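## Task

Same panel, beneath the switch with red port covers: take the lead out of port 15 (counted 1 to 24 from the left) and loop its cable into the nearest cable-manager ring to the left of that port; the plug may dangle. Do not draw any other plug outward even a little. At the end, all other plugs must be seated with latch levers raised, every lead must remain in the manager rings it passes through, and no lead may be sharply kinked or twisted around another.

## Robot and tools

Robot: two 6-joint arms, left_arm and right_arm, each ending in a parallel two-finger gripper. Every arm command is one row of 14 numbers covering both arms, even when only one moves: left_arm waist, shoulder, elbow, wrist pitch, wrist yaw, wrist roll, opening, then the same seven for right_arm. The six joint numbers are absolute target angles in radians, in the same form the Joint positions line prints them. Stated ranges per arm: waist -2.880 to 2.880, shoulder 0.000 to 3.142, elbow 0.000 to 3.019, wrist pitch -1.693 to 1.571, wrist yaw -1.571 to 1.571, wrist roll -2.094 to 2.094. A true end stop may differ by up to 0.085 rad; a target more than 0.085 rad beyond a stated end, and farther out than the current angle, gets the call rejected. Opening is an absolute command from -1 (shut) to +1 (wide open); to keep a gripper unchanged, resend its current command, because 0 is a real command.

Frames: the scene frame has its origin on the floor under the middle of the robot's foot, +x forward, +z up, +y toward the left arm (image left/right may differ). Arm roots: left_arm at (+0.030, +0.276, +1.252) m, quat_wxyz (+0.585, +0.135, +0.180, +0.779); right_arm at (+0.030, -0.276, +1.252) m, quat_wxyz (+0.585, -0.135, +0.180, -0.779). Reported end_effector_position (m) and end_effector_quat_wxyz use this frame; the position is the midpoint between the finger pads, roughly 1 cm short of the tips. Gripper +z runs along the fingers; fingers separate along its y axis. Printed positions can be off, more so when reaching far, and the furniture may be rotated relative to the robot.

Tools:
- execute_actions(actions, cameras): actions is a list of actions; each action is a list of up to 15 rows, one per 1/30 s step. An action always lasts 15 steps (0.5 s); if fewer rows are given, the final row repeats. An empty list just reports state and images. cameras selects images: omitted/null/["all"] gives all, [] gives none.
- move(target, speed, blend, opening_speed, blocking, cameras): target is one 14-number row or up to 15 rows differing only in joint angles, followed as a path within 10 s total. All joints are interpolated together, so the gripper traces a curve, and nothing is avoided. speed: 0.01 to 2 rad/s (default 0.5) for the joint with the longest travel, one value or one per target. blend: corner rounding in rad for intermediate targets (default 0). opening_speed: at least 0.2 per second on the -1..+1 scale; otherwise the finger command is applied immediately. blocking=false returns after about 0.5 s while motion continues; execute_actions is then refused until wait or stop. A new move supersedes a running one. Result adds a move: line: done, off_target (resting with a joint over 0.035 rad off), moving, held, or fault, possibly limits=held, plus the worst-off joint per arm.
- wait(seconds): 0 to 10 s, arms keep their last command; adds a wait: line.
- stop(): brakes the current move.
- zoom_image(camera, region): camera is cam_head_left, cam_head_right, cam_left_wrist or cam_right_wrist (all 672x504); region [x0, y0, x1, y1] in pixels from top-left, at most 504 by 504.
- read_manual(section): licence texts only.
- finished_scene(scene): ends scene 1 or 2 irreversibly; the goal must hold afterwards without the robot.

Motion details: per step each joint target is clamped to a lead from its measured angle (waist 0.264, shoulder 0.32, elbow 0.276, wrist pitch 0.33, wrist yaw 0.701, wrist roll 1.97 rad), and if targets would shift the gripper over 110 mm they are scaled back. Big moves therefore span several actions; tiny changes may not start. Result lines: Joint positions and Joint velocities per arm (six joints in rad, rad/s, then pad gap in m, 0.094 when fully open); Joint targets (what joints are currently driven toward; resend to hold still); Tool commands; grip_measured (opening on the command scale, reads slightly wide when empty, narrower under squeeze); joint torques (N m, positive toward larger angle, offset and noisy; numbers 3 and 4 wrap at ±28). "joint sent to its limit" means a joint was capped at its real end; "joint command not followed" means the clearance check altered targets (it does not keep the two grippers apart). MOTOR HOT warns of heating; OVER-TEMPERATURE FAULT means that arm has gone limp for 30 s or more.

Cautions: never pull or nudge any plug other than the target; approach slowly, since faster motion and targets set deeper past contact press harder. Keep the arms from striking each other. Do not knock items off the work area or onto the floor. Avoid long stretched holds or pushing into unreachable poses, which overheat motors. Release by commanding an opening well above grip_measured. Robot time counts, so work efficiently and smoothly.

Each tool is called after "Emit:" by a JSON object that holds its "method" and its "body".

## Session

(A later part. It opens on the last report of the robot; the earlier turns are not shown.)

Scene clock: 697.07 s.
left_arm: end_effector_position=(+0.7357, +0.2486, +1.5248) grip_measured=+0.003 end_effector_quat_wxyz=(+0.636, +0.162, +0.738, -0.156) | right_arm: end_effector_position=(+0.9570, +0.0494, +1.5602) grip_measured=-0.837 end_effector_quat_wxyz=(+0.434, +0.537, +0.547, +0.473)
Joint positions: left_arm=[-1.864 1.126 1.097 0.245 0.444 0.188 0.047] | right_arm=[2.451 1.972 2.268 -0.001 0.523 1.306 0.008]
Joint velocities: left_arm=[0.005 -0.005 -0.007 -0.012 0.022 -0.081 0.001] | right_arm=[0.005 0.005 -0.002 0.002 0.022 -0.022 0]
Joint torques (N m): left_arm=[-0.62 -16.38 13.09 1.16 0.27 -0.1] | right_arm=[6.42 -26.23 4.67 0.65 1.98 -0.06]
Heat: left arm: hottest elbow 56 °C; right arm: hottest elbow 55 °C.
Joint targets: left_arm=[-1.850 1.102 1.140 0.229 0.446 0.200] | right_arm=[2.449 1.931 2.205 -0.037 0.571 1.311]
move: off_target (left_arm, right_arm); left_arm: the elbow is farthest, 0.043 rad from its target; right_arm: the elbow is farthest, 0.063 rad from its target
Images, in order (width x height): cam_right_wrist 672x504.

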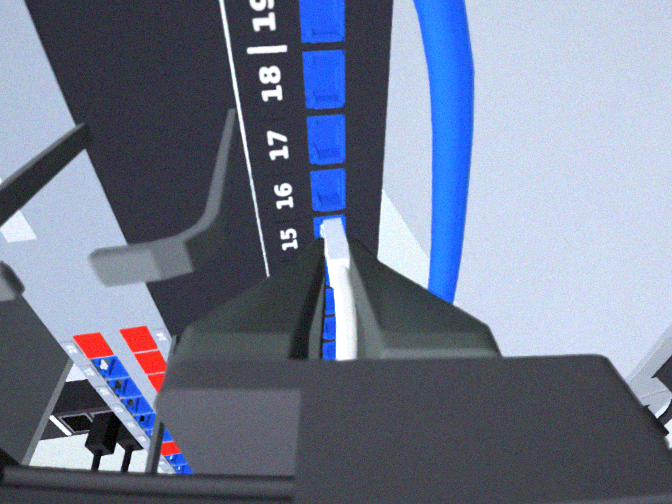

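Emit:
{"method": "move", "body": {"target": [-1.850,1.102,1.14,0.229,0.446,0.2,0.0,2.455,1.885,2.12,-0.03,0.58,1.31,-1.0], "speed": 0.15, "cameras": ["cam_right_wrist"]}}

Emit:
{"method": "zoom_image", "body": {"camera": "cam_right_wrist", "region": [200, 150, 460, 360]}}

Scene clock: 703.57 s.
left_arm: end_effector_position=(+0.7357, +0.2486, +1.5248) grip_measured=+0.003 end_effector_quat_wxyz=(+0.636, +0.162, +0.738, -0.156) | right_arm: end_effector_position=(+0.9521, +0.0466, +1.5604) grip_measured=-0.850 end_effector_quat_wxyz=(+0.433, +0.528, +0.552, +0.478)
Joint positions: left_arm=[-1.864 1.126 1.097 0.245 0.444 0.188 0.047] | right_arm=[2.447 1.943 2.216 0.024 0.496 1.297 0.007]
Joint velocities: left_arm=[-0.005 -0.024 -0.007 -0.007 -0.022 0.037 0.001] | right_arm=[-0.005 0.005 -0.002 0.002 -0.051 -0.007 0]
Joint torques (N m): left_arm=[-0.21 -16.5 13.04 1.22 0.24 -0.09] | right_arm=[6.77 -27.58 2.66 -0.4 3.52 -0.06]
Heat: left arm: hottest elbow 56 °C; right arm: hottest elbow 54 °C.
Joint targets: left_arm=[-1.850 1.102 1.140 0.229 0.446 0.200] | right_arm=[2.455 1.885 2.121 -0.031 0.580 1.301]
move: off_target (left_arm, right_arm); left_arm: the elbow is farthest, 0.043 rad from its target; right_arm: the elbow is farthest, 0.096 rad from its target
Images, in order (width x height): cam_right_wrist 672x504.

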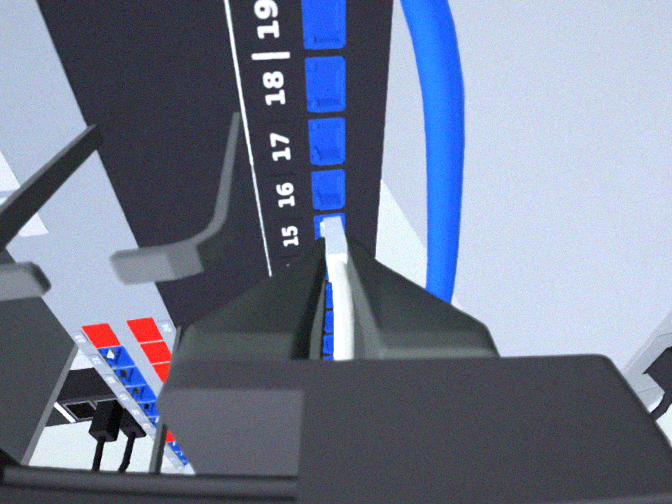

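Scaled by 1.938 from the camera's 672x504 image, which has a finer 960x720 frame.

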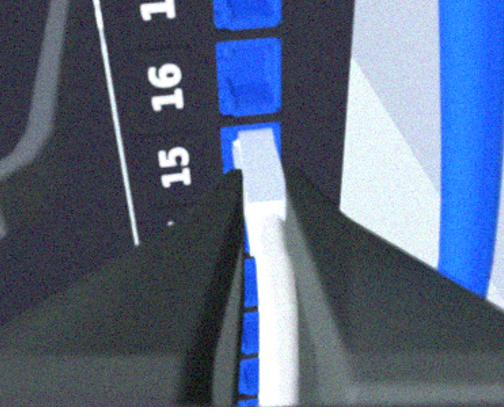

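Emit:
{"method": "move", "body": {"target": [-1.850,1.102,1.14,0.229,0.446,0.2,0.0,2.475,1.85,2.03,0.01,0.585,1.31,-1.0], "speed": 0.15, "cameras": ["cam_right_wrist"]}}

Emit:
{"method": "zoom_image", "body": {"camera": "cam_right_wrist", "region": [200, 150, 460, 360]}}

Scene clock: 712.17 s.
left_arm: end_effector_position=(+0.7357, +0.2486, +1.5248) grip_measured=+0.003 end_effector_quat_wxyz=(+0.636, +0.162, +0.738, -0.156) | right_arm: end_effector_position=(+0.9468, +0.0446, +1.5598) grip_measured=-0.870 end_effector_quat_wxyz=(+0.435, +0.527, +0.547, +0.484)
Joint positions: left_arm=[-1.864 1.126 1.097 0.245 0.444 0.188 0.047] | right_arm=[2.447 1.922 2.166 0.066 0.492 1.297 0.006]
Joint velocities: left_arm=[-0.005 -0.005 0.002 0.002 -0.022 -0.051 0] | right_arm=[-0.005 -0.005 -0.002 -0.007 0.081 0.037 -0.001]
Joint torques (N m): left_arm=[-0.09 -16.38 13.05 1.22 0.26 -0.09] | right_arm=[8.41 -28.69 0.36 -0.24 3.9 -0.01]
Heat: left arm: hottest elbow 56 °C; right arm: hottest elbow 52 °C.
Joint targets: left_arm=[-1.850 1.102 1.140 0.229 0.446 0.200] | right_arm=[2.474 1.849 2.040 0.011 0.585 1.310]
move: off_target (left_arm, right_arm); left_arm: the elbow is farthest, 0.043 rad from its target; right_arm: the elbow is farthest, 0.136 rad from its target
Images, in order (width x height): cam_right_wrist 672x504.

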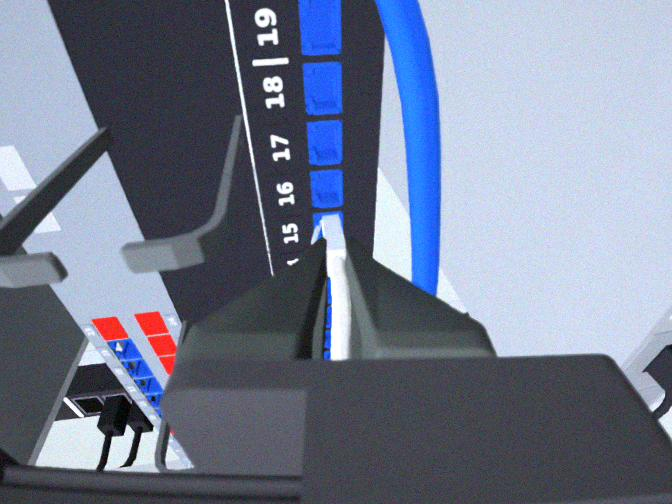

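Scaled by 1.938 from the camera's 672x504 image, which has a finer 960x720 frame.

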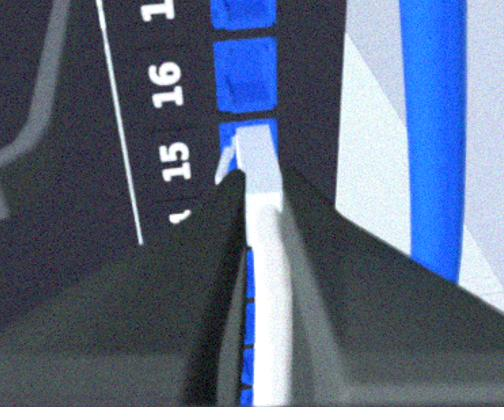

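Emit:
{"method": "move", "body": {"target": [[-1.850,1.102,1.14,0.229,0.446,0.2,0.0,2.430,1.95,2.215,0.045,0.50,1.31,-1],[-1.850,1.102,1.14,0.229,0.446,0.2,0.0,2.430,1.955,2.225,0.02,0.55,1.31,-1]], "speed": 0.15, "cameras": []}}

Emit:
{"method": "move", "body": {"target": [-1.850,1.102,1.14,0.229,0.446,0.2,0.0,2.430,1.955,2.225,0.0,0.57,1.31,-0.5], "opening_speed": 0.4, "cameras": ["cam_right_wrist"]}}

Emit:
{"method": "zoom_image", "body": {"camera": "cam_right_wrist", "region": [200, 150, 460, 360]}}

Scene clock: 747.87 s.
left_arm: end_effector_position=(+0.7357, +0.2486, +1.5248) grip_measured=+0.003 end_effector_quat_wxyz=(+0.636, +0.162, +0.738, -0.156) | right_arm: end_effector_position=(+0.9483, +0.0440, +1.5615) grip_measured=-0.871 end_effector_quat_wxyz=(+0.435, +0.531, +0.548, +0.478)
Joint positions: left_arm=[-1.864 1.126 1.097 0.245 0.444 0.188 0.047] | right_arm=[2.448 1.928 2.188 0.042 0.504 1.298 0.006]
Joint velocities: left_arm=[-0.005 -0.015 0.007 -0.002 -0.022 -0.022 -0.002] | right_arm=[-0.015 -0.015 -0.007 -0.017 0.007 -0.022 0.001]
Joint torques (N m): left_arm=[0.03 -16.21 13.05 1.24 0.26 -0.07] | right_arm=[5.19 -20.01 11.25 0.55 1.88 0]
Heat: left arm: hottest elbow 56 °C; right arm: hottest wrist yaw 51 °C.
Joint targets: left_arm=[-1.850 1.102 1.140 0.229 0.446 0.200] | right_arm=[2.431 1.955 2.214 0.008 0.551 1.312]
move: off_target (left_arm, right_arm); left_arm: the elbow is farthest, 0.043 rad from its target; right_arm: the wrist yaw is farthest, 0.046 rad from its target
No camera images: "cameras" was empty.

Scene clock: 749.43 s.
left_arm: end_effector_position=(+0.7357, +0.2486, +1.5248) grip_measured=+0.003 end_effector_quat_wxyz=(+0.636, +0.162, +0.738, -0.156) | right_arm: end_effector_position=(+0.9467, +0.0373, +1.5559) grip_measured=-0.503 end_effector_quat_wxyz=(+0.442, +0.551, +0.544, +0.453)
Joint positions: left_arm=[-1.864 1.126 1.097 0.245 0.444 0.188 0.047] | right_arm=[2.453 1.931 2.196 0.017 0.573 1.306 0.023]
Joint velocities: left_arm=[-0.024 -0.005 0.012 -0.002 0.007 -0.051 -0.001] | right_arm=[-0.015 -0.005 0.007 -0.002 0.022 -0.037 0]
Joint torques (N m): left_arm=[-0.38 -16.44 13 1.24 0.28 -0.1] | right_arm=[4.37 -19.9 11.34 1.24 0.03 -0.02]
Heat: left arm: hottest elbow 56 °C; right arm: hottest wrist yaw 50 °C.
Joint targets: left_arm=[-1.850 1.102 1.140 0.229 0.446 0.200] | right_arm=[2.429 1.955 2.224 0.000 0.578 1.318]
move: off_target (left_arm); left_arm: the elbow is farthest, 0.043 rad from its target
Images, in order (width x height): cam_right_wrist 672x504.

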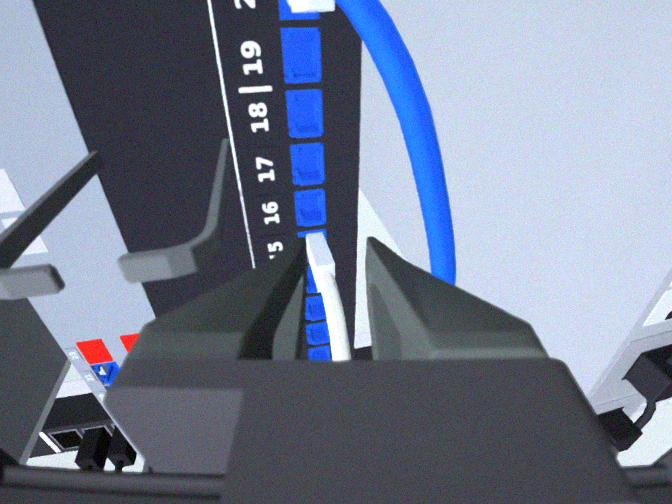

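Scaled by 1.938 from the camera's 672x504 image, which has a finer 960x720 frame.

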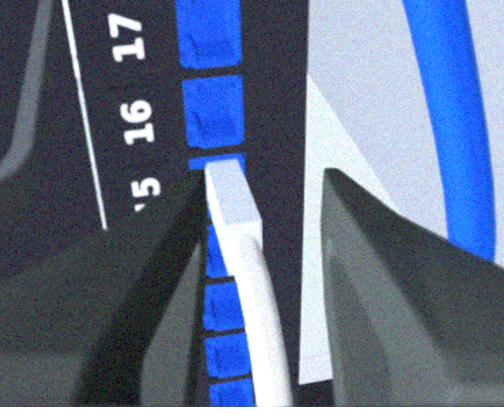

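Emit:
{"method": "move", "body": {"target": [[-1.850,1.102,1.14,0.229,0.446,0.2,0.0,2.445,1.918,2.215,0.010,0.575,1.31,-0.5],[-1.850,1.102,1.14,0.229,0.446,0.2,0.0,2.440,2.0,2.355,-0.045,0.570,1.31,-0.5]], "speed": 0.12, "cameras": ["cam_right_wrist"]}}

Emit:
{"method": "zoom_image", "body": {"camera": "cam_right_wrist", "region": [200, 150, 460, 360]}}

Scene clock: 762.37 s.
left_arm: end_effector_position=(+0.7357, +0.2486, +1.5248) grip_measured=+0.003 end_effector_quat_wxyz=(+0.636, +0.162, +0.738, -0.156) | right_arm: end_effector_position=(+0.9570, +0.0398, +1.5639) grip_measured=-0.502 end_effector_quat_wxyz=(+0.442, +0.552, +0.543, +0.453)
Joint positions: left_arm=[-1.864 1.126 1.097 0.245 0.444 0.188 0.047] | right_arm=[2.453 1.971 2.288 -0.033 0.575 1.306 0.023]
Joint velocities: left_arm=[-0.005 -0.005 -0.002 -0.017 0.037 0.007 0] | right_arm=[0.005 -0.005 0.002 -0.027 -0.081 -0.037 0]
Joint torques (N m): left_arm=[0.09 -16.56 13 1.17 0.26 -0.08] | right_arm=[4.95 -19.78 13.98 1.5 -0.31 -0.03]
Heat: left arm: hottest elbow 57 °C; right arm: hottest elbow 47 °C.
Joint targets: left_arm=[-1.850 1.102 1.140 0.229 0.446 0.200] | right_arm=[2.440 2.001 2.355 -0.046 0.572 1.310]
move: off_target (left_arm, right_arm); left_arm: the elbow is farthest, 0.043 rad from its target; right_arm: the elbow is farthest, 0.067 rad from its target
Images, in order (width x height): cam_right_wrist 672x504.

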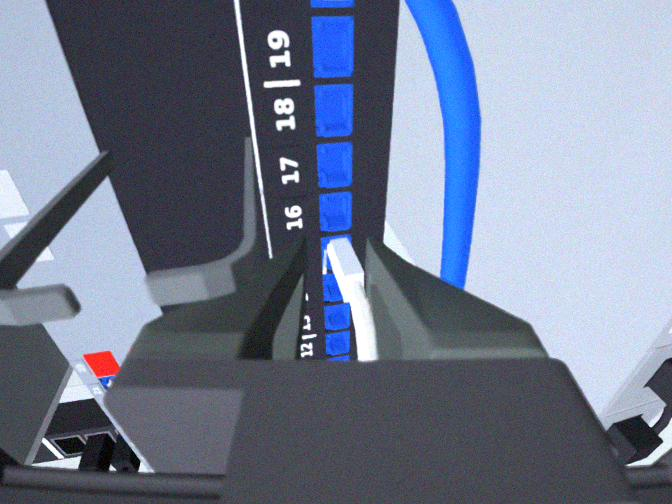

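Scaled by 1.938 from the camera's 672x504 image, which has a finer 960x720 frame.

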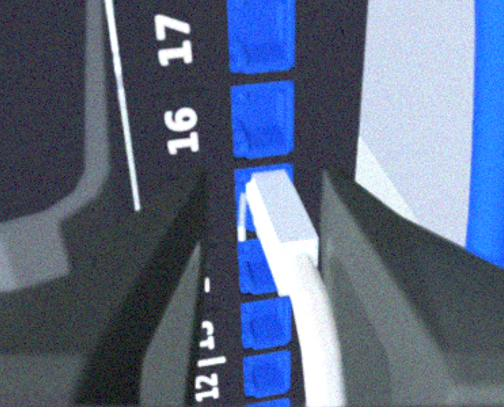

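Emit:
{"method": "move", "body": {"target": [-1.850,1.102,1.14,0.229,0.446,0.2,0.0,2.437,2.042,2.43,-0.080,0.565,1.31,-0.5], "speed": 0.1, "cameras": ["cam_right_wrist"]}}

Emit:
{"method": "zoom_image", "body": {"camera": "cam_right_wrist", "region": [200, 150, 460, 360]}}

Scene clock: 771.03 s.
left_arm: end_effector_position=(+0.7357, +0.2486, +1.5248) grip_measured=+0.003 end_effector_quat_wxyz=(+0.636, +0.162, +0.738, -0.156) | right_arm: end_effector_position=(+0.9577, +0.0399, +1.5646) grip_measured=-0.502 end_effector_quat_wxyz=(+0.440, +0.556, +0.551, +0.440)
Joint positions: left_arm=[-1.864 1.126 1.097 0.245 0.444 0.188 0.047] | right_arm=[2.456 1.982 2.324 -0.087 0.593 1.306 0.023]
Joint velocities: left_arm=[-0.024 -0.015 0.002 -0.007 -0.007 -0.037 0] | right_arm=[-0.005 -0.005 0.007 -0.017 -0.037 -0.022 0]
Joint torques (N m): left_arm=[-0.26 -16.32 13.05 1.26 0.25 -0.09] | right_arm=[4.19 -18.14 16.84 2.37 -1.41 -0.06]
Heat: left arm: hottest elbow 57 °C; right arm: hottest elbow 49 °C.
Joint targets: left_arm=[-1.850 1.102 1.140 0.229 0.446 0.200] | right_arm=[2.437 2.041 2.430 -0.081 0.565 1.310]
move: off_target (left_arm, right_arm); left_arm: the elbow is farthest, 0.043 rad from its target; right_arm: the elbow is farthest, 0.106 rad from its target
Images, in order (width x height): cam_right_wrist 672x504.

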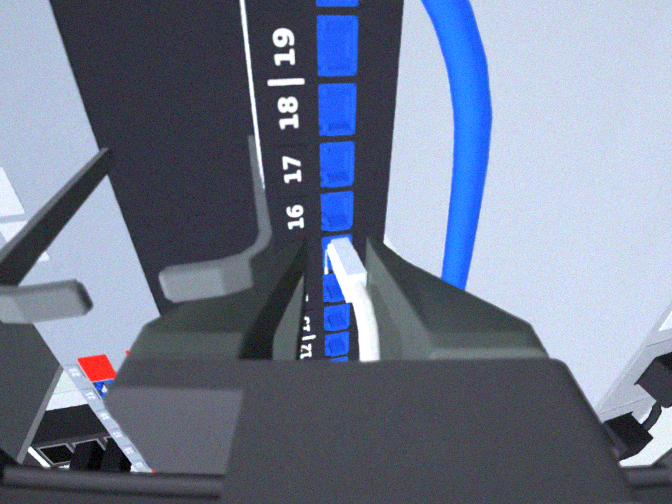

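Scaled by 1.938 from the camera's 672x504 image, which has a finer 960x720 frame.

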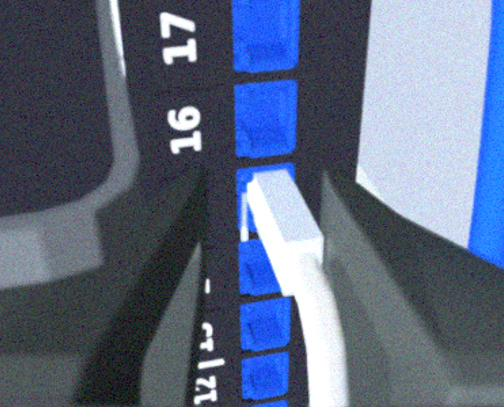

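Emit:
{"method": "move", "body": {"target": [-1.850,1.102,1.14,0.229,0.446,0.2,0.0,2.430,2.03,2.40,-0.075,0.570,1.31,-1.0], "opening_speed": 0.4, "cameras": ["cam_right_wrist"]}}

Emit:
{"method": "zoom_image", "body": {"camera": "cam_right_wrist", "region": [250, 190, 410, 310]}}

Scene clock: 785.10 s.
left_arm: end_effector_position=(+0.7357, +0.2486, +1.5248) grip_measured=+0.003 end_effector_quat_wxyz=(+0.636, +0.162, +0.738, -0.156) | right_arm: end_effector_position=(+0.9587, +0.0436, +1.5611) grip_measured=-0.817 end_effector_quat_wxyz=(+0.438, +0.553, +0.554, +0.442)
Joint positions: left_arm=[-1.864 1.126 1.097 0.245 0.444 0.188 0.047] | right_arm=[2.456 1.989 2.329 -0.087 0.584 1.306 0.009]
Joint velocities: left_arm=[-0.015 -0.005 -0.007 -0.012 -0.037 -0.037 -0.001] | right_arm=[-0.005 0.005 -0.002 0.002 -0.066 0.022 0]
Joint torques (N m): left_arm=[-0.32 -16.15 13.01 1.2 0.27 -0.06] | right_arm=[3.96 -19.84 14.31 2.52 -0.8 -0.1]
Heat: left arm: hottest elbow 57 °C; right arm: hottest elbow 57 °C.
Joint targets: left_arm=[-1.850 1.102 1.140 0.229 0.446 0.200] | right_arm=[2.430 2.031 2.400 -0.075 0.569 1.310]
move: off_target (left_arm, right_arm); left_arm: the elbow is farthest, 0.043 rad from its target; right_arm: the elbow is farthest, 0.071 rad from its target
Images, in order (width x height): cam_right_wrist 672x504.

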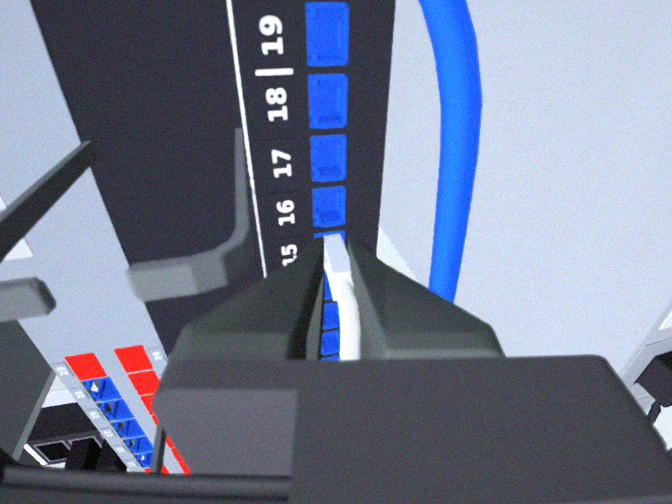

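Scaled by 3.150 from the camera's 672x504 image, which has a finer 960x720 frame.

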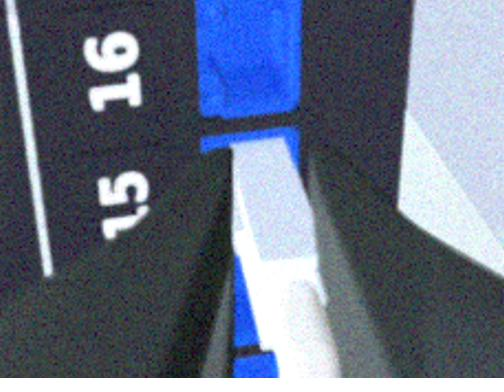

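Emit:
{"method": "move", "body": {"target": [-1.850,1.102,1.14,0.229,0.446,0.2,0.0,2.453,1.92,2.18,-0.06,0.585,1.31,-1.0], "speed": 0.2, "cameras": ["cam_right_wrist"]}}

Emit:
{"method": "zoom_image", "body": {"camera": "cam_right_wrist", "region": [250, 190, 410, 310]}}

Scene clock: 792.63 s.
left_arm: end_effector_position=(+0.7357, +0.2486, +1.5248) grip_measured=+0.003 end_effector_quat_wxyz=(+0.636, +0.162, +0.738, -0.156) | right_arm: end_effector_position=(+0.9573, +0.0432, +1.5603) grip_measured=-0.837 end_effector_quat_wxyz=(+0.436, +0.539, +0.546, +0.470)
Joint positions: left_arm=[-1.864 1.126 1.097 0.245 0.444 0.188 0.047] | right_arm=[2.445 1.963 2.257 -0.001 0.524 1.306 0.008]
Joint velocities: left_arm=[-0.005 0.005 -0.002 -0.007 -0.007 0.022 0] | right_arm=[0.005 0.005 -0.007 -0.002 -0.051 -0.066 0]
Joint torques (N m): left_arm=[-0.26 -16.44 13.01 1.2 0.3 -0.07] | right_arm=[6.48 -26.17 3.97 -0.09 2.15 -0.09]
Heat: left arm: hottest elbow 57 °C; right arm: hottest elbow 58 °C.
Joint targets: left_arm=[-1.850 1.102 1.140 0.229 0.446 0.200] | right_arm=[2.452 1.920 2.181 -0.046 0.577 1.310]
move: off_target (left_arm, right_arm); left_arm: the elbow is farthest, 0.043 rad from its target; right_arm: the elbow is farthest, 0.077 rad from its target
Images, in order (width x height): cam_right_wrist 672x504.

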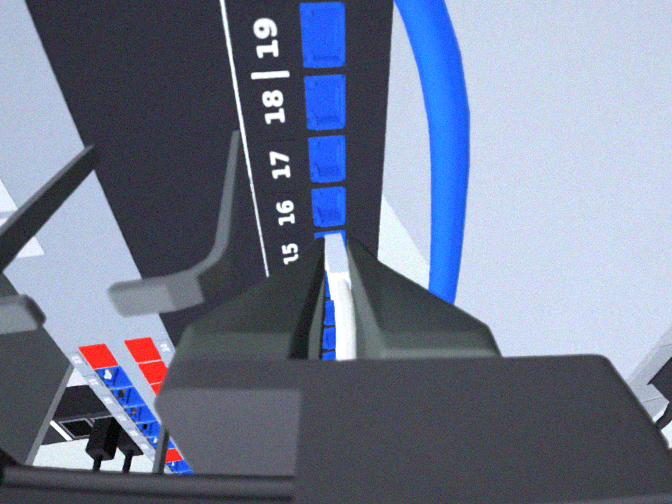

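Scaled by 3.150 from the camera's 672x504 image, which has a finer 960x720 frame.

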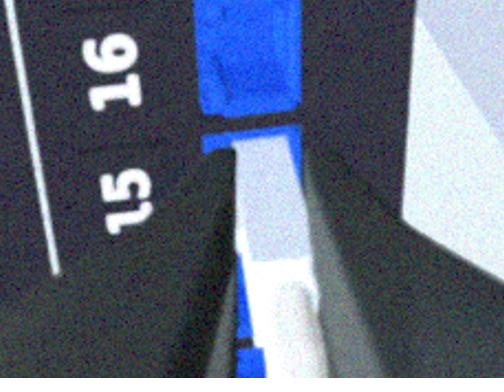

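Emit:
{"method": "move", "body": {"target": [-1.850,1.102,1.14,0.229,0.446,0.2,0.0,2.458,1.90,2.13,0.02,0.56,1.31,-1.0], "speed": 0.2, "cameras": ["cam_right_wrist"]}}

Emit:
{"method": "zoom_image", "body": {"camera": "cam_right_wrist", "region": [250, 190, 410, 310]}}

Scene clock: 805.27 s.
left_arm: end_effector_position=(+0.7357, +0.2486, +1.5248) grip_measured=+0.003 end_effector_quat_wxyz=(+0.636, +0.162, +0.738, -0.156) | right_arm: end_effector_position=(+0.9570, +0.0430, +1.5607) grip_measured=-0.850 end_effector_quat_wxyz=(+0.440, +0.532, +0.536, +0.487)
Joint positions: left_arm=[-1.864 1.126 1.097 0.245 0.444 0.188 0.047] | right_arm=[2.441 1.956 2.222 0.065 0.498 1.303 0.007]
Joint velocities: left_arm=[-0.015 0.005 -0.007 0.007 -0.037 0.007 0] | right_arm=[-0.015 -0.005 -0.012 -0.032 0.066 -0.066 0]
Joint torques (N m): left_arm=[-0.38 -16.62 13.04 1.22 0.28 -0.08] | right_arm=[7.12 -27.58 2.91 0.35 2.54 -0.09]
Heat: left arm: hottest elbow 57 °C; right arm: hottest elbow 53 °C.
Joint targets: left_arm=[-1.850 1.102 1.140 0.229 0.446 0.200] | right_arm=[2.458 1.900 2.131 0.020 0.560 1.307]
move: off_target (left_arm, right_arm); left_arm: the elbow is farthest, 0.043 rad from its target; right_arm: the elbow is farthest, 0.092 rad from its target
Images, in order (width x height): cam_right_wrist 672x504.

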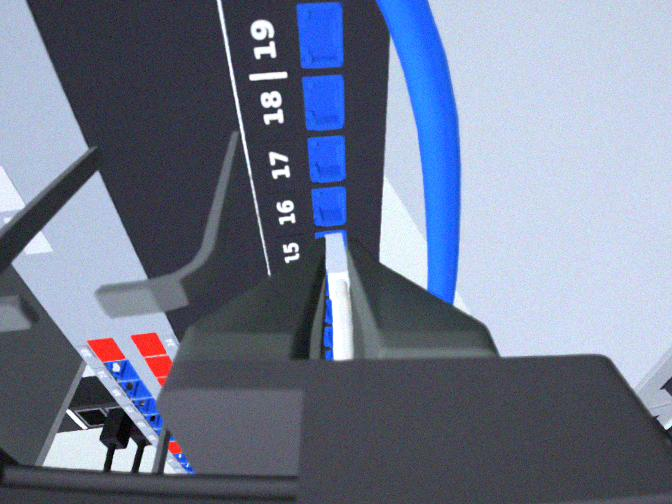

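Scaled by 3.150 from the camera's 672x504 image, which has a finer 960x720 frame.

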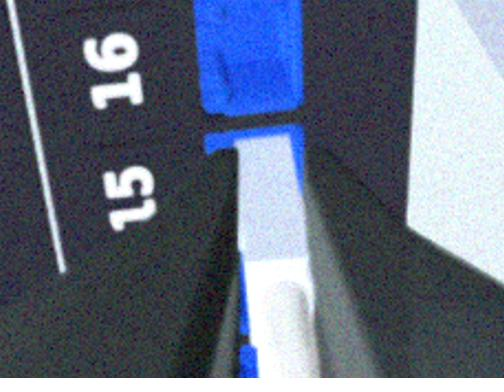

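Emit:
{"method": "move", "body": {"target": [-1.850,1.102,1.14,0.229,0.446,0.2,0.0,2.462,1.885,2.07,0.09,0.54,1.31,-1.0], "speed": 0.2, "cameras": ["cam_right_wrist"]}}

Emit:
{"method": "zoom_image", "body": {"camera": "cam_right_wrist", "region": [250, 190, 410, 310]}}

Scene clock: 816.17 s.
left_arm: end_effector_position=(+0.7357, +0.2486, +1.5248) grip_measured=+0.003 end_effector_quat_wxyz=(+0.636, +0.162, +0.738, -0.156) | right_arm: end_effector_position=(+0.9560, +0.0439, +1.5600) grip_measured=-0.859 end_effector_quat_wxyz=(+0.443, +0.521, +0.528, +0.503)
Joint positions: left_arm=[-1.864 1.126 1.097 0.245 0.444 0.188 0.047] | right_arm=[2.436 1.949 2.186 0.129 0.467 1.297 0.007]
Joint velocities: left_arm=[-0.015 -0.015 -0.002 -0.012 0.095 0.051 -0.001] | right_arm=[-0.015 0.005 -0.002 -0.002 -0.081 0.007 -0.002]
Joint torques (N m): left_arm=[-0.26 -16.26 13 1.21 0.27 -0.11] | right_arm=[7.94 -28.57 1.46 0.35 3.01 -0.08]
Heat: left arm: hottest elbow 57 °C; right arm: hottest elbow 50 °C.
Joint targets: left_arm=[-1.850 1.102 1.140 0.229 0.446 0.200] | right_arm=[2.463 1.885 2.076 0.089 0.539 1.304]
move: off_target (left_arm, right_arm); left_arm: the elbow is farthest, 0.043 rad from its target; right_arm: the elbow is farthest, 0.116 rad from its target
Images, in order (width x height): cam_right_wrist 672x504.

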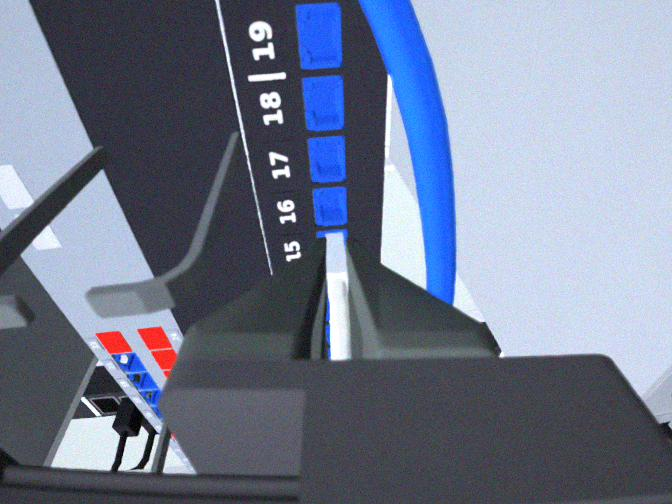

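Scaled by 3.150 from the camera's 672x504 image, which has a finer 960x720 frame.

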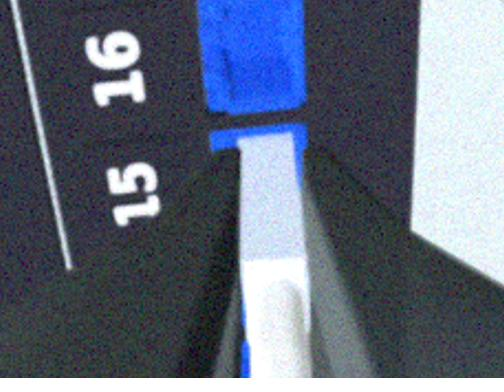

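Emit:
{"method": "move", "body": {"target": [-1.850,1.102,1.14,0.229,0.446,0.2,0.0,2.465,1.85,1.97,0.13,0.54,1.31,-1.0], "speed": 0.2, "cameras": ["cam_right_wrist"]}}

Emit:
{"method": "zoom_image", "body": {"camera": "cam_right_wrist", "region": [250, 190, 410, 310]}}

Scene clock: 828.90 s.
left_arm: end_effector_position=(+0.7357, +0.2486, +1.5248) grip_measured=+0.003 end_effector_quat_wxyz=(+0.636, +0.162, +0.738, -0.156) | right_arm: end_effector_position=(+0.9117, +0.0407, +1.5408) grip_measured=-0.875 end_effector_quat_wxyz=(+0.431, +0.541, +0.551, +0.466)
Joint positions: left_arm=[-1.864 1.126 1.097 0.245 0.444 0.188 0.047] | right_arm=[2.467 1.831 1.972 0.137 0.546 1.306 0.006]
Joint velocities: left_arm=[0.005 -0.005 0.002 0.007 -0.066 0.007 0] | right_arm=[-0.015 -0.005 -0.007 -0.002 -0.007 -0.007 -0.001]
Joint torques (N m): left_arm=[-0.26 -16.5 13.01 1.14 0.26 -0.08] | right_arm=[5.19 -19.31 8.73 1.17 0 0.05]
Heat: left arm: hottest elbow 57 °C; right arm: hottest wrist yaw 48 °C.
Joint targets: left_arm=[-1.850 1.102 1.140 0.229 0.446 0.200] | right_arm=[2.465 1.850 1.962 0.118 0.549 1.319]
move: off_target (left_arm); left_arm: the elbow is farthest, 0.043 rad from its target
Images, in order (width x height): cam_right_wrist 672x504.

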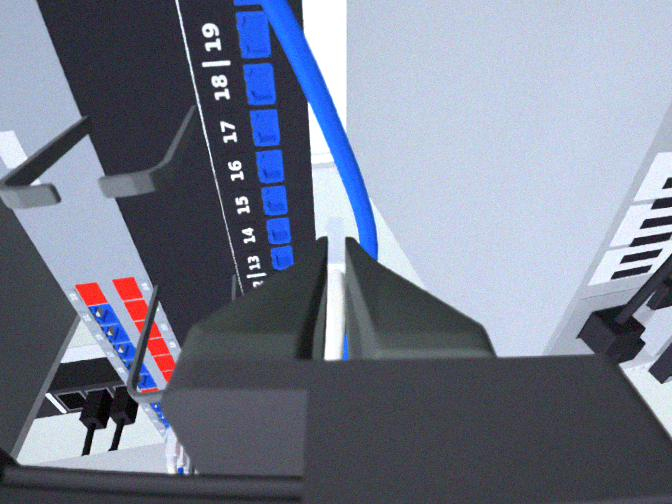

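Scaled by 3.150 from the camera's 672x504 image, which has a finer 960x720 frame.

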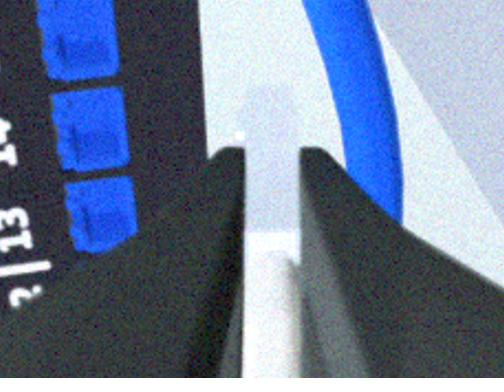

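Emit:
{"method": "move", "body": {"target": [[-1.850,1.102,1.14,0.229,0.446,0.2,0.0,2.503,1.737,1.81,0.18,0.575,1.31,-1.0],[-1.850,1.102,1.14,0.229,0.446,0.2,0.0,2.503,1.68,1.88,0.115,0.62,1.29,-1.0]], "speed": 0.2}}

Scene clock: 857.60 s.
left_arm: end_effector_position=(+0.7357, +0.2486, +1.5248) grip_measured=+0.003 end_effector_quat_wxyz=(+0.636, +0.162, +0.738, -0.156) | right_arm: end_effector_position=(+0.8743, +0.0182, +1.5716) grip_measured=-0.875 end_effector_quat_wxyz=(+0.434, +0.552, +0.549, +0.453)
Joint positions: left_arm=[-1.864 1.126 1.097 0.245 0.444 0.188 0.047] | right_arm=[2.494 1.698 1.837 0.129 0.605 1.306 0.006]
Joint velocities: left_arm=[-0.024 -0.015 -0.007 0.002 -0.051 -0.051 -0.001] | right_arm=[-0.005 -0.005 -0.002 0.012 0.051 0.095 0]
Joint torques (N m): left_arm=[-0.09 -16.44 13 1.22 0.27 -0.09] | right_arm=[4.95 -20.48 12.15 1.48 0.17 -0.36]
Heat: left arm: hottest elbow 58 °C; right arm: hottest elbow 46 °C.
Joint targets: left_arm=[-1.850 1.102 1.140 0.229 0.446 0.200] | right_arm=[2.503 1.680 1.880 0.115 0.613 1.290]
move: off_target (left_arm, right_arm); left_arm: the elbow is farthest, 0.043 rad from its target; right_arm: the elbow is farthest, 0.043 rad from its target

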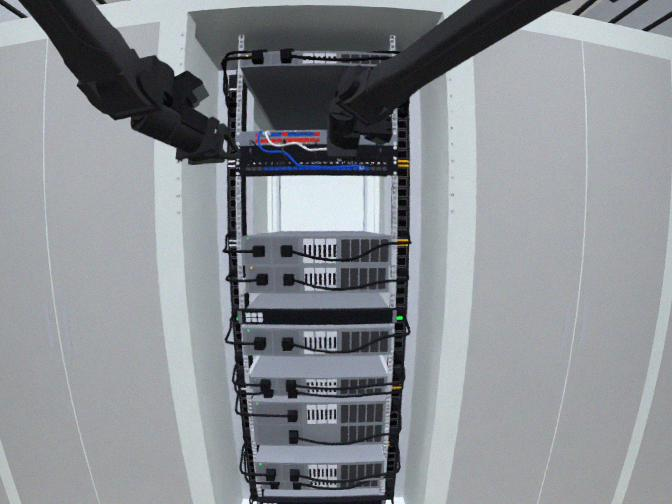

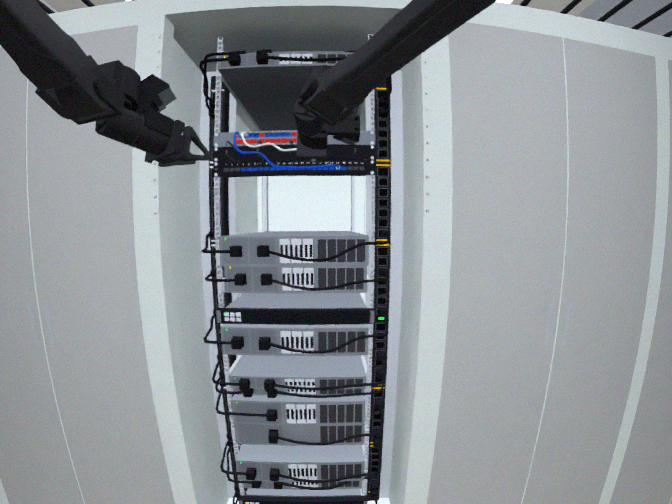

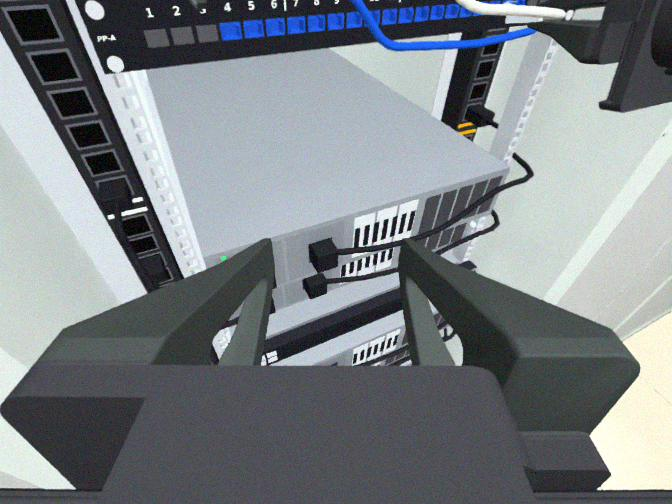

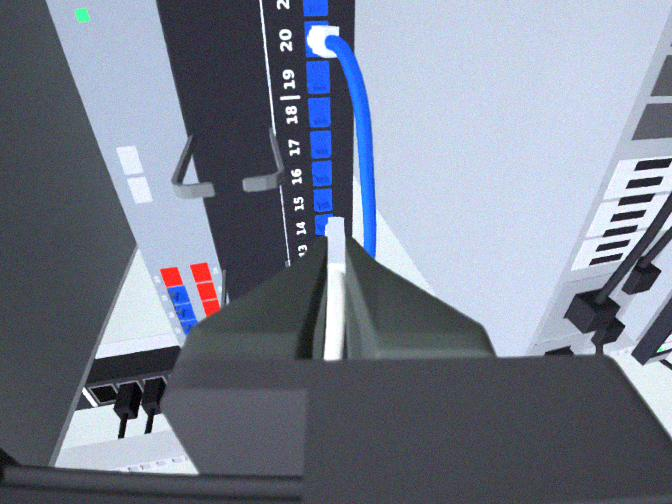

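Emit:
{"method": "move", "body": {"target": [-1.850,1.05,1.14,0.229,0.446,0.2,0.0,2.503,1.662,1.915,0.105,0.62,1.29,-1.0], "speed": 0.2, "cameras": ["cam_left_wrist","cam_right_wrist"]}}

Emit:
{"method": "zoom_image", "body": {"camera": "cam_left_wrist", "region": [300, 0, 660, 270]}}

Scene clock: 868.63 s.
left_arm: end_effector_position=(+0.7255, +0.2530, +1.5610) grip_measured=+0.003 end_effector_quat_wxyz=(+0.657, +0.164, +0.720, -0.148) | right_arm: end_effector_position=(+0.8757, +0.0111, +1.5901) grip_measured=-0.875 end_effector_quat_wxyz=(+0.438, +0.554, +0.540, +0.457)
Joint positions: left_arm=[-1.864 1.068 1.097 0.245 0.444 0.188 0.047] | right_arm=[2.496 1.686 1.857 0.12 0.612 1.305 0.006]
Joint velocities: left_arm=[0.005 -0.005 0.002 -0.002 -0.037 0.095 -0.001] | right_arm=[-0.005 -0.005 0.012 -0.007 -0.037 0.037 0]
Joint torques (N m): left_arm=[0.21 -15.03 13.16 1.24 0.26 -0.09] | right_arm=[6.24 -21.66 13.16 1.51 0.16 -0.3]
Heat: left arm: hottest elbow 58 °C; right arm: hottest elbow 48 °C.
Joint targets: left_arm=[-1.850 1.049 1.140 0.229 0.446 0.200] | right_arm=[2.504 1.661 1.915 0.105 0.619 1.289]
move: off_target (left_arm, right_arm); left_arm: the elbow is farthest, 0.043 rad from its target; right_arm: the elbow is farthest, 0.058 rad from its target
Images, in order (width x height): cam_left_wrist 672x504, cam_right_wrist 672x504.

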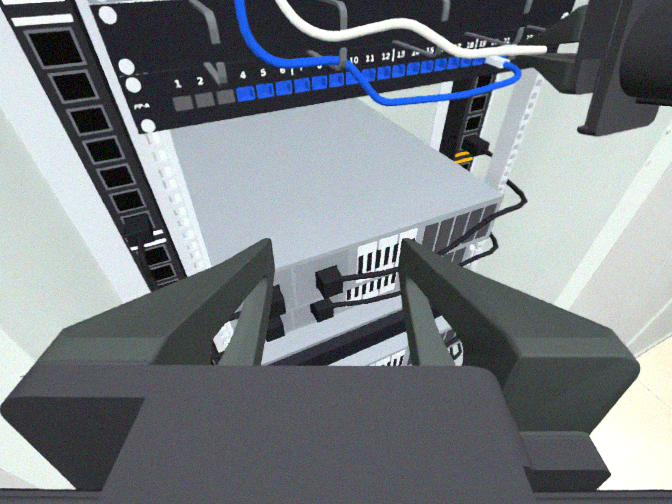

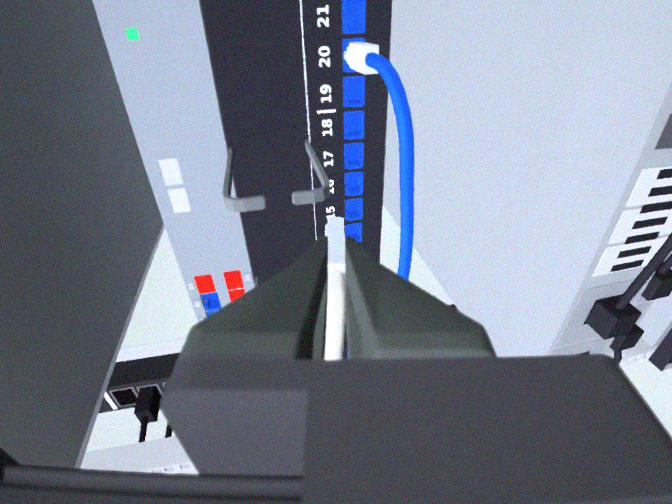

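Scaled by 1.400 from the camera's 672x504 image, which has a finer 960x720 frame.

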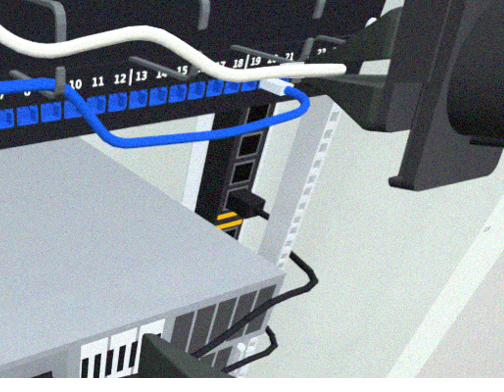

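Emit:
{"method": "move", "body": {"target": [-2.465,1.16,1.245,0.242,-0.598,-1.3,0.0,2.465,1.630,1.84,0.115,0.60,1.29,-1.0], "speed": 0.5, "cameras": ["cam_left_wrist","cam_head_left","cam_head_right"]}}

Emit:
{"method": "zoom_image", "body": {"camera": "cam_head_left", "region": [200, 70, 440, 210]}}

Scene clock: 912.83 s.
left_arm: end_effector_position=(+0.7167, +0.1255, +1.5912) grip_measured=+0.003 end_effector_quat_wxyz=(-0.452, +0.553, -0.546, +0.438) | right_arm: end_effector_position=(+0.8726, +0.0055, +1.6010) grip_measured=-0.875 end_effector_quat_wxyz=(+0.437, +0.550, +0.538, +0.465)
Joint positions: left_arm=[-2.445 1.147 1.181 0.245 -0.595 -1.286 0.047] | right_arm=[2.494 1.663 1.844 0.12 0.596 1.305 0.006]
Joint velocities: left_arm=[-0.005 -0.005 -0.007 0.007 0.007 -0.037 0] | right_arm=[0.005 -0.005 -0.017 0.007 0.007 0.037 0.001]
Joint torques (N m): left_arm=[-4.37 -11.16 14.68 1.57 0.05 -0.25] | right_arm=[2.37 -22.07 8.57 1.69 -0.04 -0.3]
Heat: left arm: hottest elbow 59 °C; right arm: hottest elbow 53 °C.
Joint targets: left_arm=[-2.464 1.160 1.244 0.242 -0.598 -1.301] | right_arm=[2.465 1.630 1.839 0.115 0.599 1.291]
move: off_target (left_arm); left_arm: the elbow is farthest, 0.064 rad from its target
Images, in order (width x height): cam_head_left 672x504, cam_head_right 672x504, cam_left_wrist 672x504.

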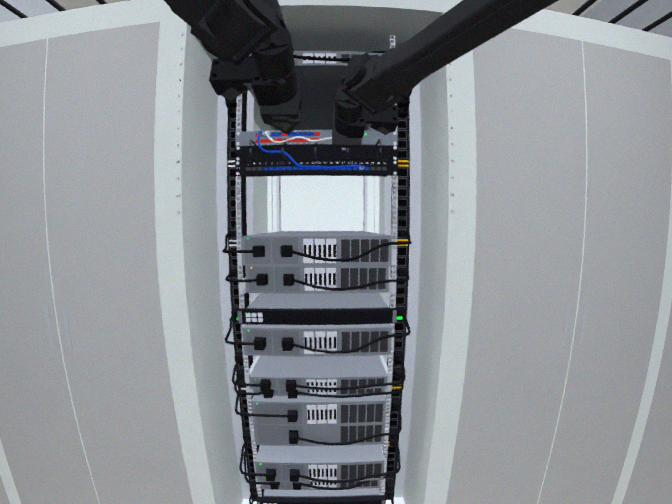

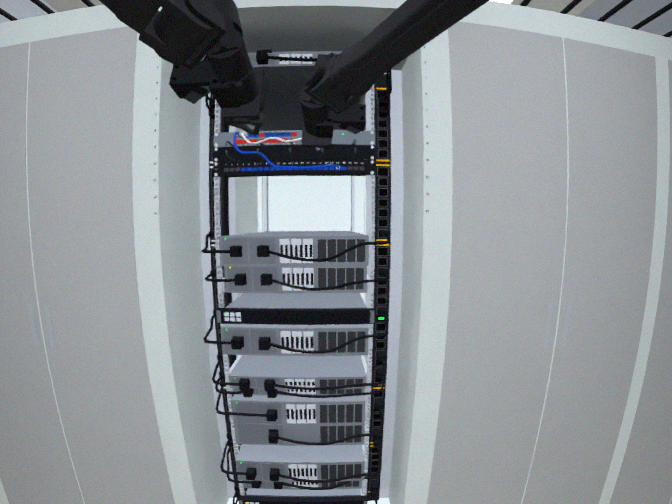

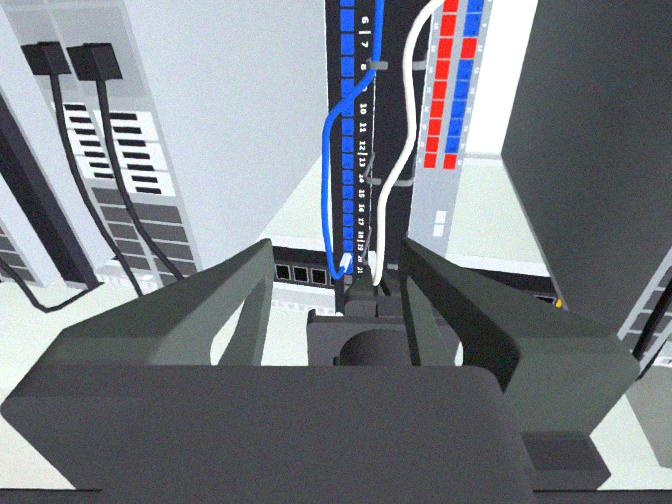

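Scaled by 2.100 from the camera's 672x504 image, which has a finer 960x720 frame.

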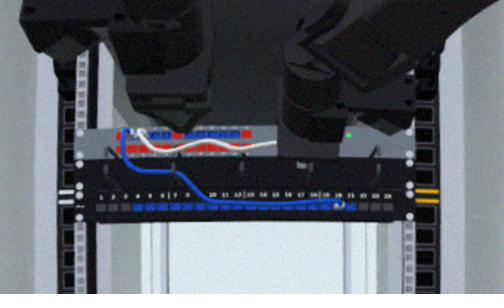

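Emit:
{"method": "zoom_image", "body": {"camera": "cam_left_wrist", "region": [300, 0, 500, 150]}}

Emit:
{"method": "zoom_image", "body": {"camera": "cam_left_wrist", "region": [300, 130, 500, 290]}}

Scaled by 2.520 from the camera's 672x504 image, which has a finer 960x720 frame.

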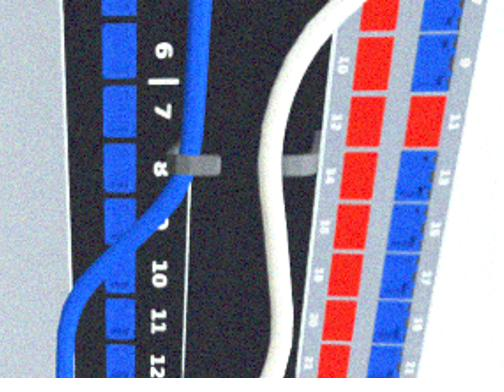

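Scaled by 2.520 from the camera's 672x504 image, which has a finer 960x720 frame.

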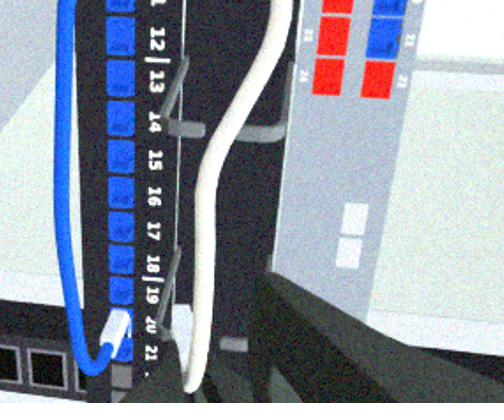

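Emit:
{"method": "move", "body": {"target": [-2.41,1.45,1.605,0.145,-0.553,-1.3,0.0,2.465,1.630,1.84,0.115,0.60,1.29,-1.0], "speed": 0.25, "cameras": ["cam_left_wrist"]}}

Scene clock: 932.40 s.
left_arm: end_effector_position=(+0.8202, +0.0687, +1.5884) grip_measured=+0.003 end_effector_quat_wxyz=(-0.446, +0.546, -0.556, +0.440) | right_arm: end_effector_position=(+0.8726, +0.0055, +1.6010) grip_measured=-0.875 end_effector_quat_wxyz=(+0.437, +0.550, +0.538, +0.465)
Joint positions: left_arm=[-2.428 1.44 1.542 0.16 -0.557 -1.287 0.047] | right_arm=[2.494 1.663 1.844 0.12 0.596 1.305 0.006]
Joint velocities: left_arm=[-0.015 -0.015 0.007 -0.007 -0.051 0.022 -0.002] | right_arm=[-0.005 -0.005 -0.007 -0.007 0.022 -0.022 0]
Joint torques (N m): left_arm=[-2.84 -16.32 14.94 1.06 0.3 -0.21] | right_arm=[2.32 -21.42 8.75 1.81 0.03 -0.27]
Heat: left arm: hottest elbow 64 °C; right arm: hottest elbow 51 °C.
Joint targets: left_arm=[-2.410 1.451 1.605 0.145 -0.554 -1.301] | right_arm=[2.465 1.630 1.840 0.115 0.600 1.290]
move: off_target (left_arm); left_arm: the elbow is farthest, 0.063 rad from its target
Images, in order (width x height): cam_left_wrist 672x504.

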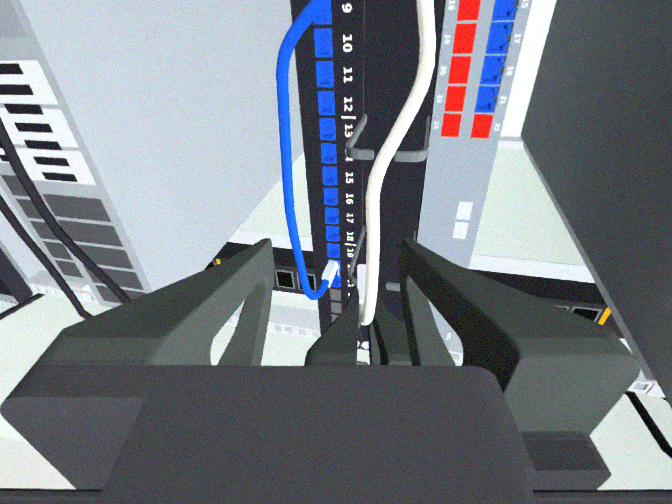

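Emit:
{"method": "move", "body": {"target": [-2.41,1.45,1.605,0.145,-0.553,-1.3,0.0,2.445,1.605,1.805,0.118,0.585,1.29,-1.0], "speed": 0.15, "cameras": ["cam_left_wrist"]}}

Scene clock: 965.77 s.
left_arm: end_effector_position=(+0.8202, +0.0687, +1.5884) grip_measured=+0.003 end_effector_quat_wxyz=(-0.446, +0.546, -0.556, +0.440) | right_arm: end_effector_position=(+0.8697, -0.0025, +1.5972) grip_measured=-0.875 end_effector_quat_wxyz=(+0.436, +0.547, +0.544, +0.464)
Joint positions: left_arm=[-2.428 1.44 1.542 0.16 -0.557 -1.287 0.047] | right_arm=[2.482 1.641 1.812 0.12 0.578 1.305 0.006]
Joint velocities: left_arm=[-0.015 -0.005 -0.007 0.022 -0.007 -0.066 0] | right_arm=[-0.005 -0.024 -0.012 0.002 0.022 0.007 -0.001]
Joint torques (N m): left_arm=[-3.25 -16.15 14.84 1.03 0.29 -0.19] | right_arm=[2.2 -22.77 8.7 1.94 0.13 -0.31]
Heat: left arm: hottest elbow 69 °C; right arm: hottest elbow 49 °C.
Joint targets: left_arm=[-2.410 1.450 1.605 0.145 -0.554 -1.300] | right_arm=[2.444 1.605 1.806 0.118 0.585 1.290]
move: off_target (left_arm, right_arm); left_arm: the elbow is farthest, 0.063 rad from its target; right_arm: the waist is farthest, 0.037 rad from its target
Images, in order (width x height): cam_left_wrist 672x504.

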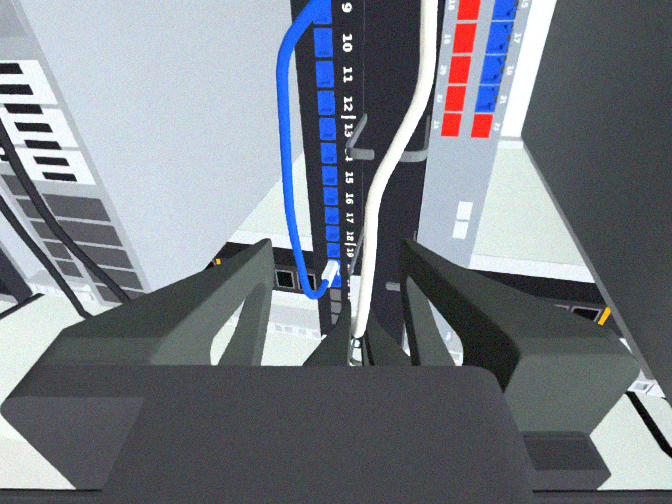

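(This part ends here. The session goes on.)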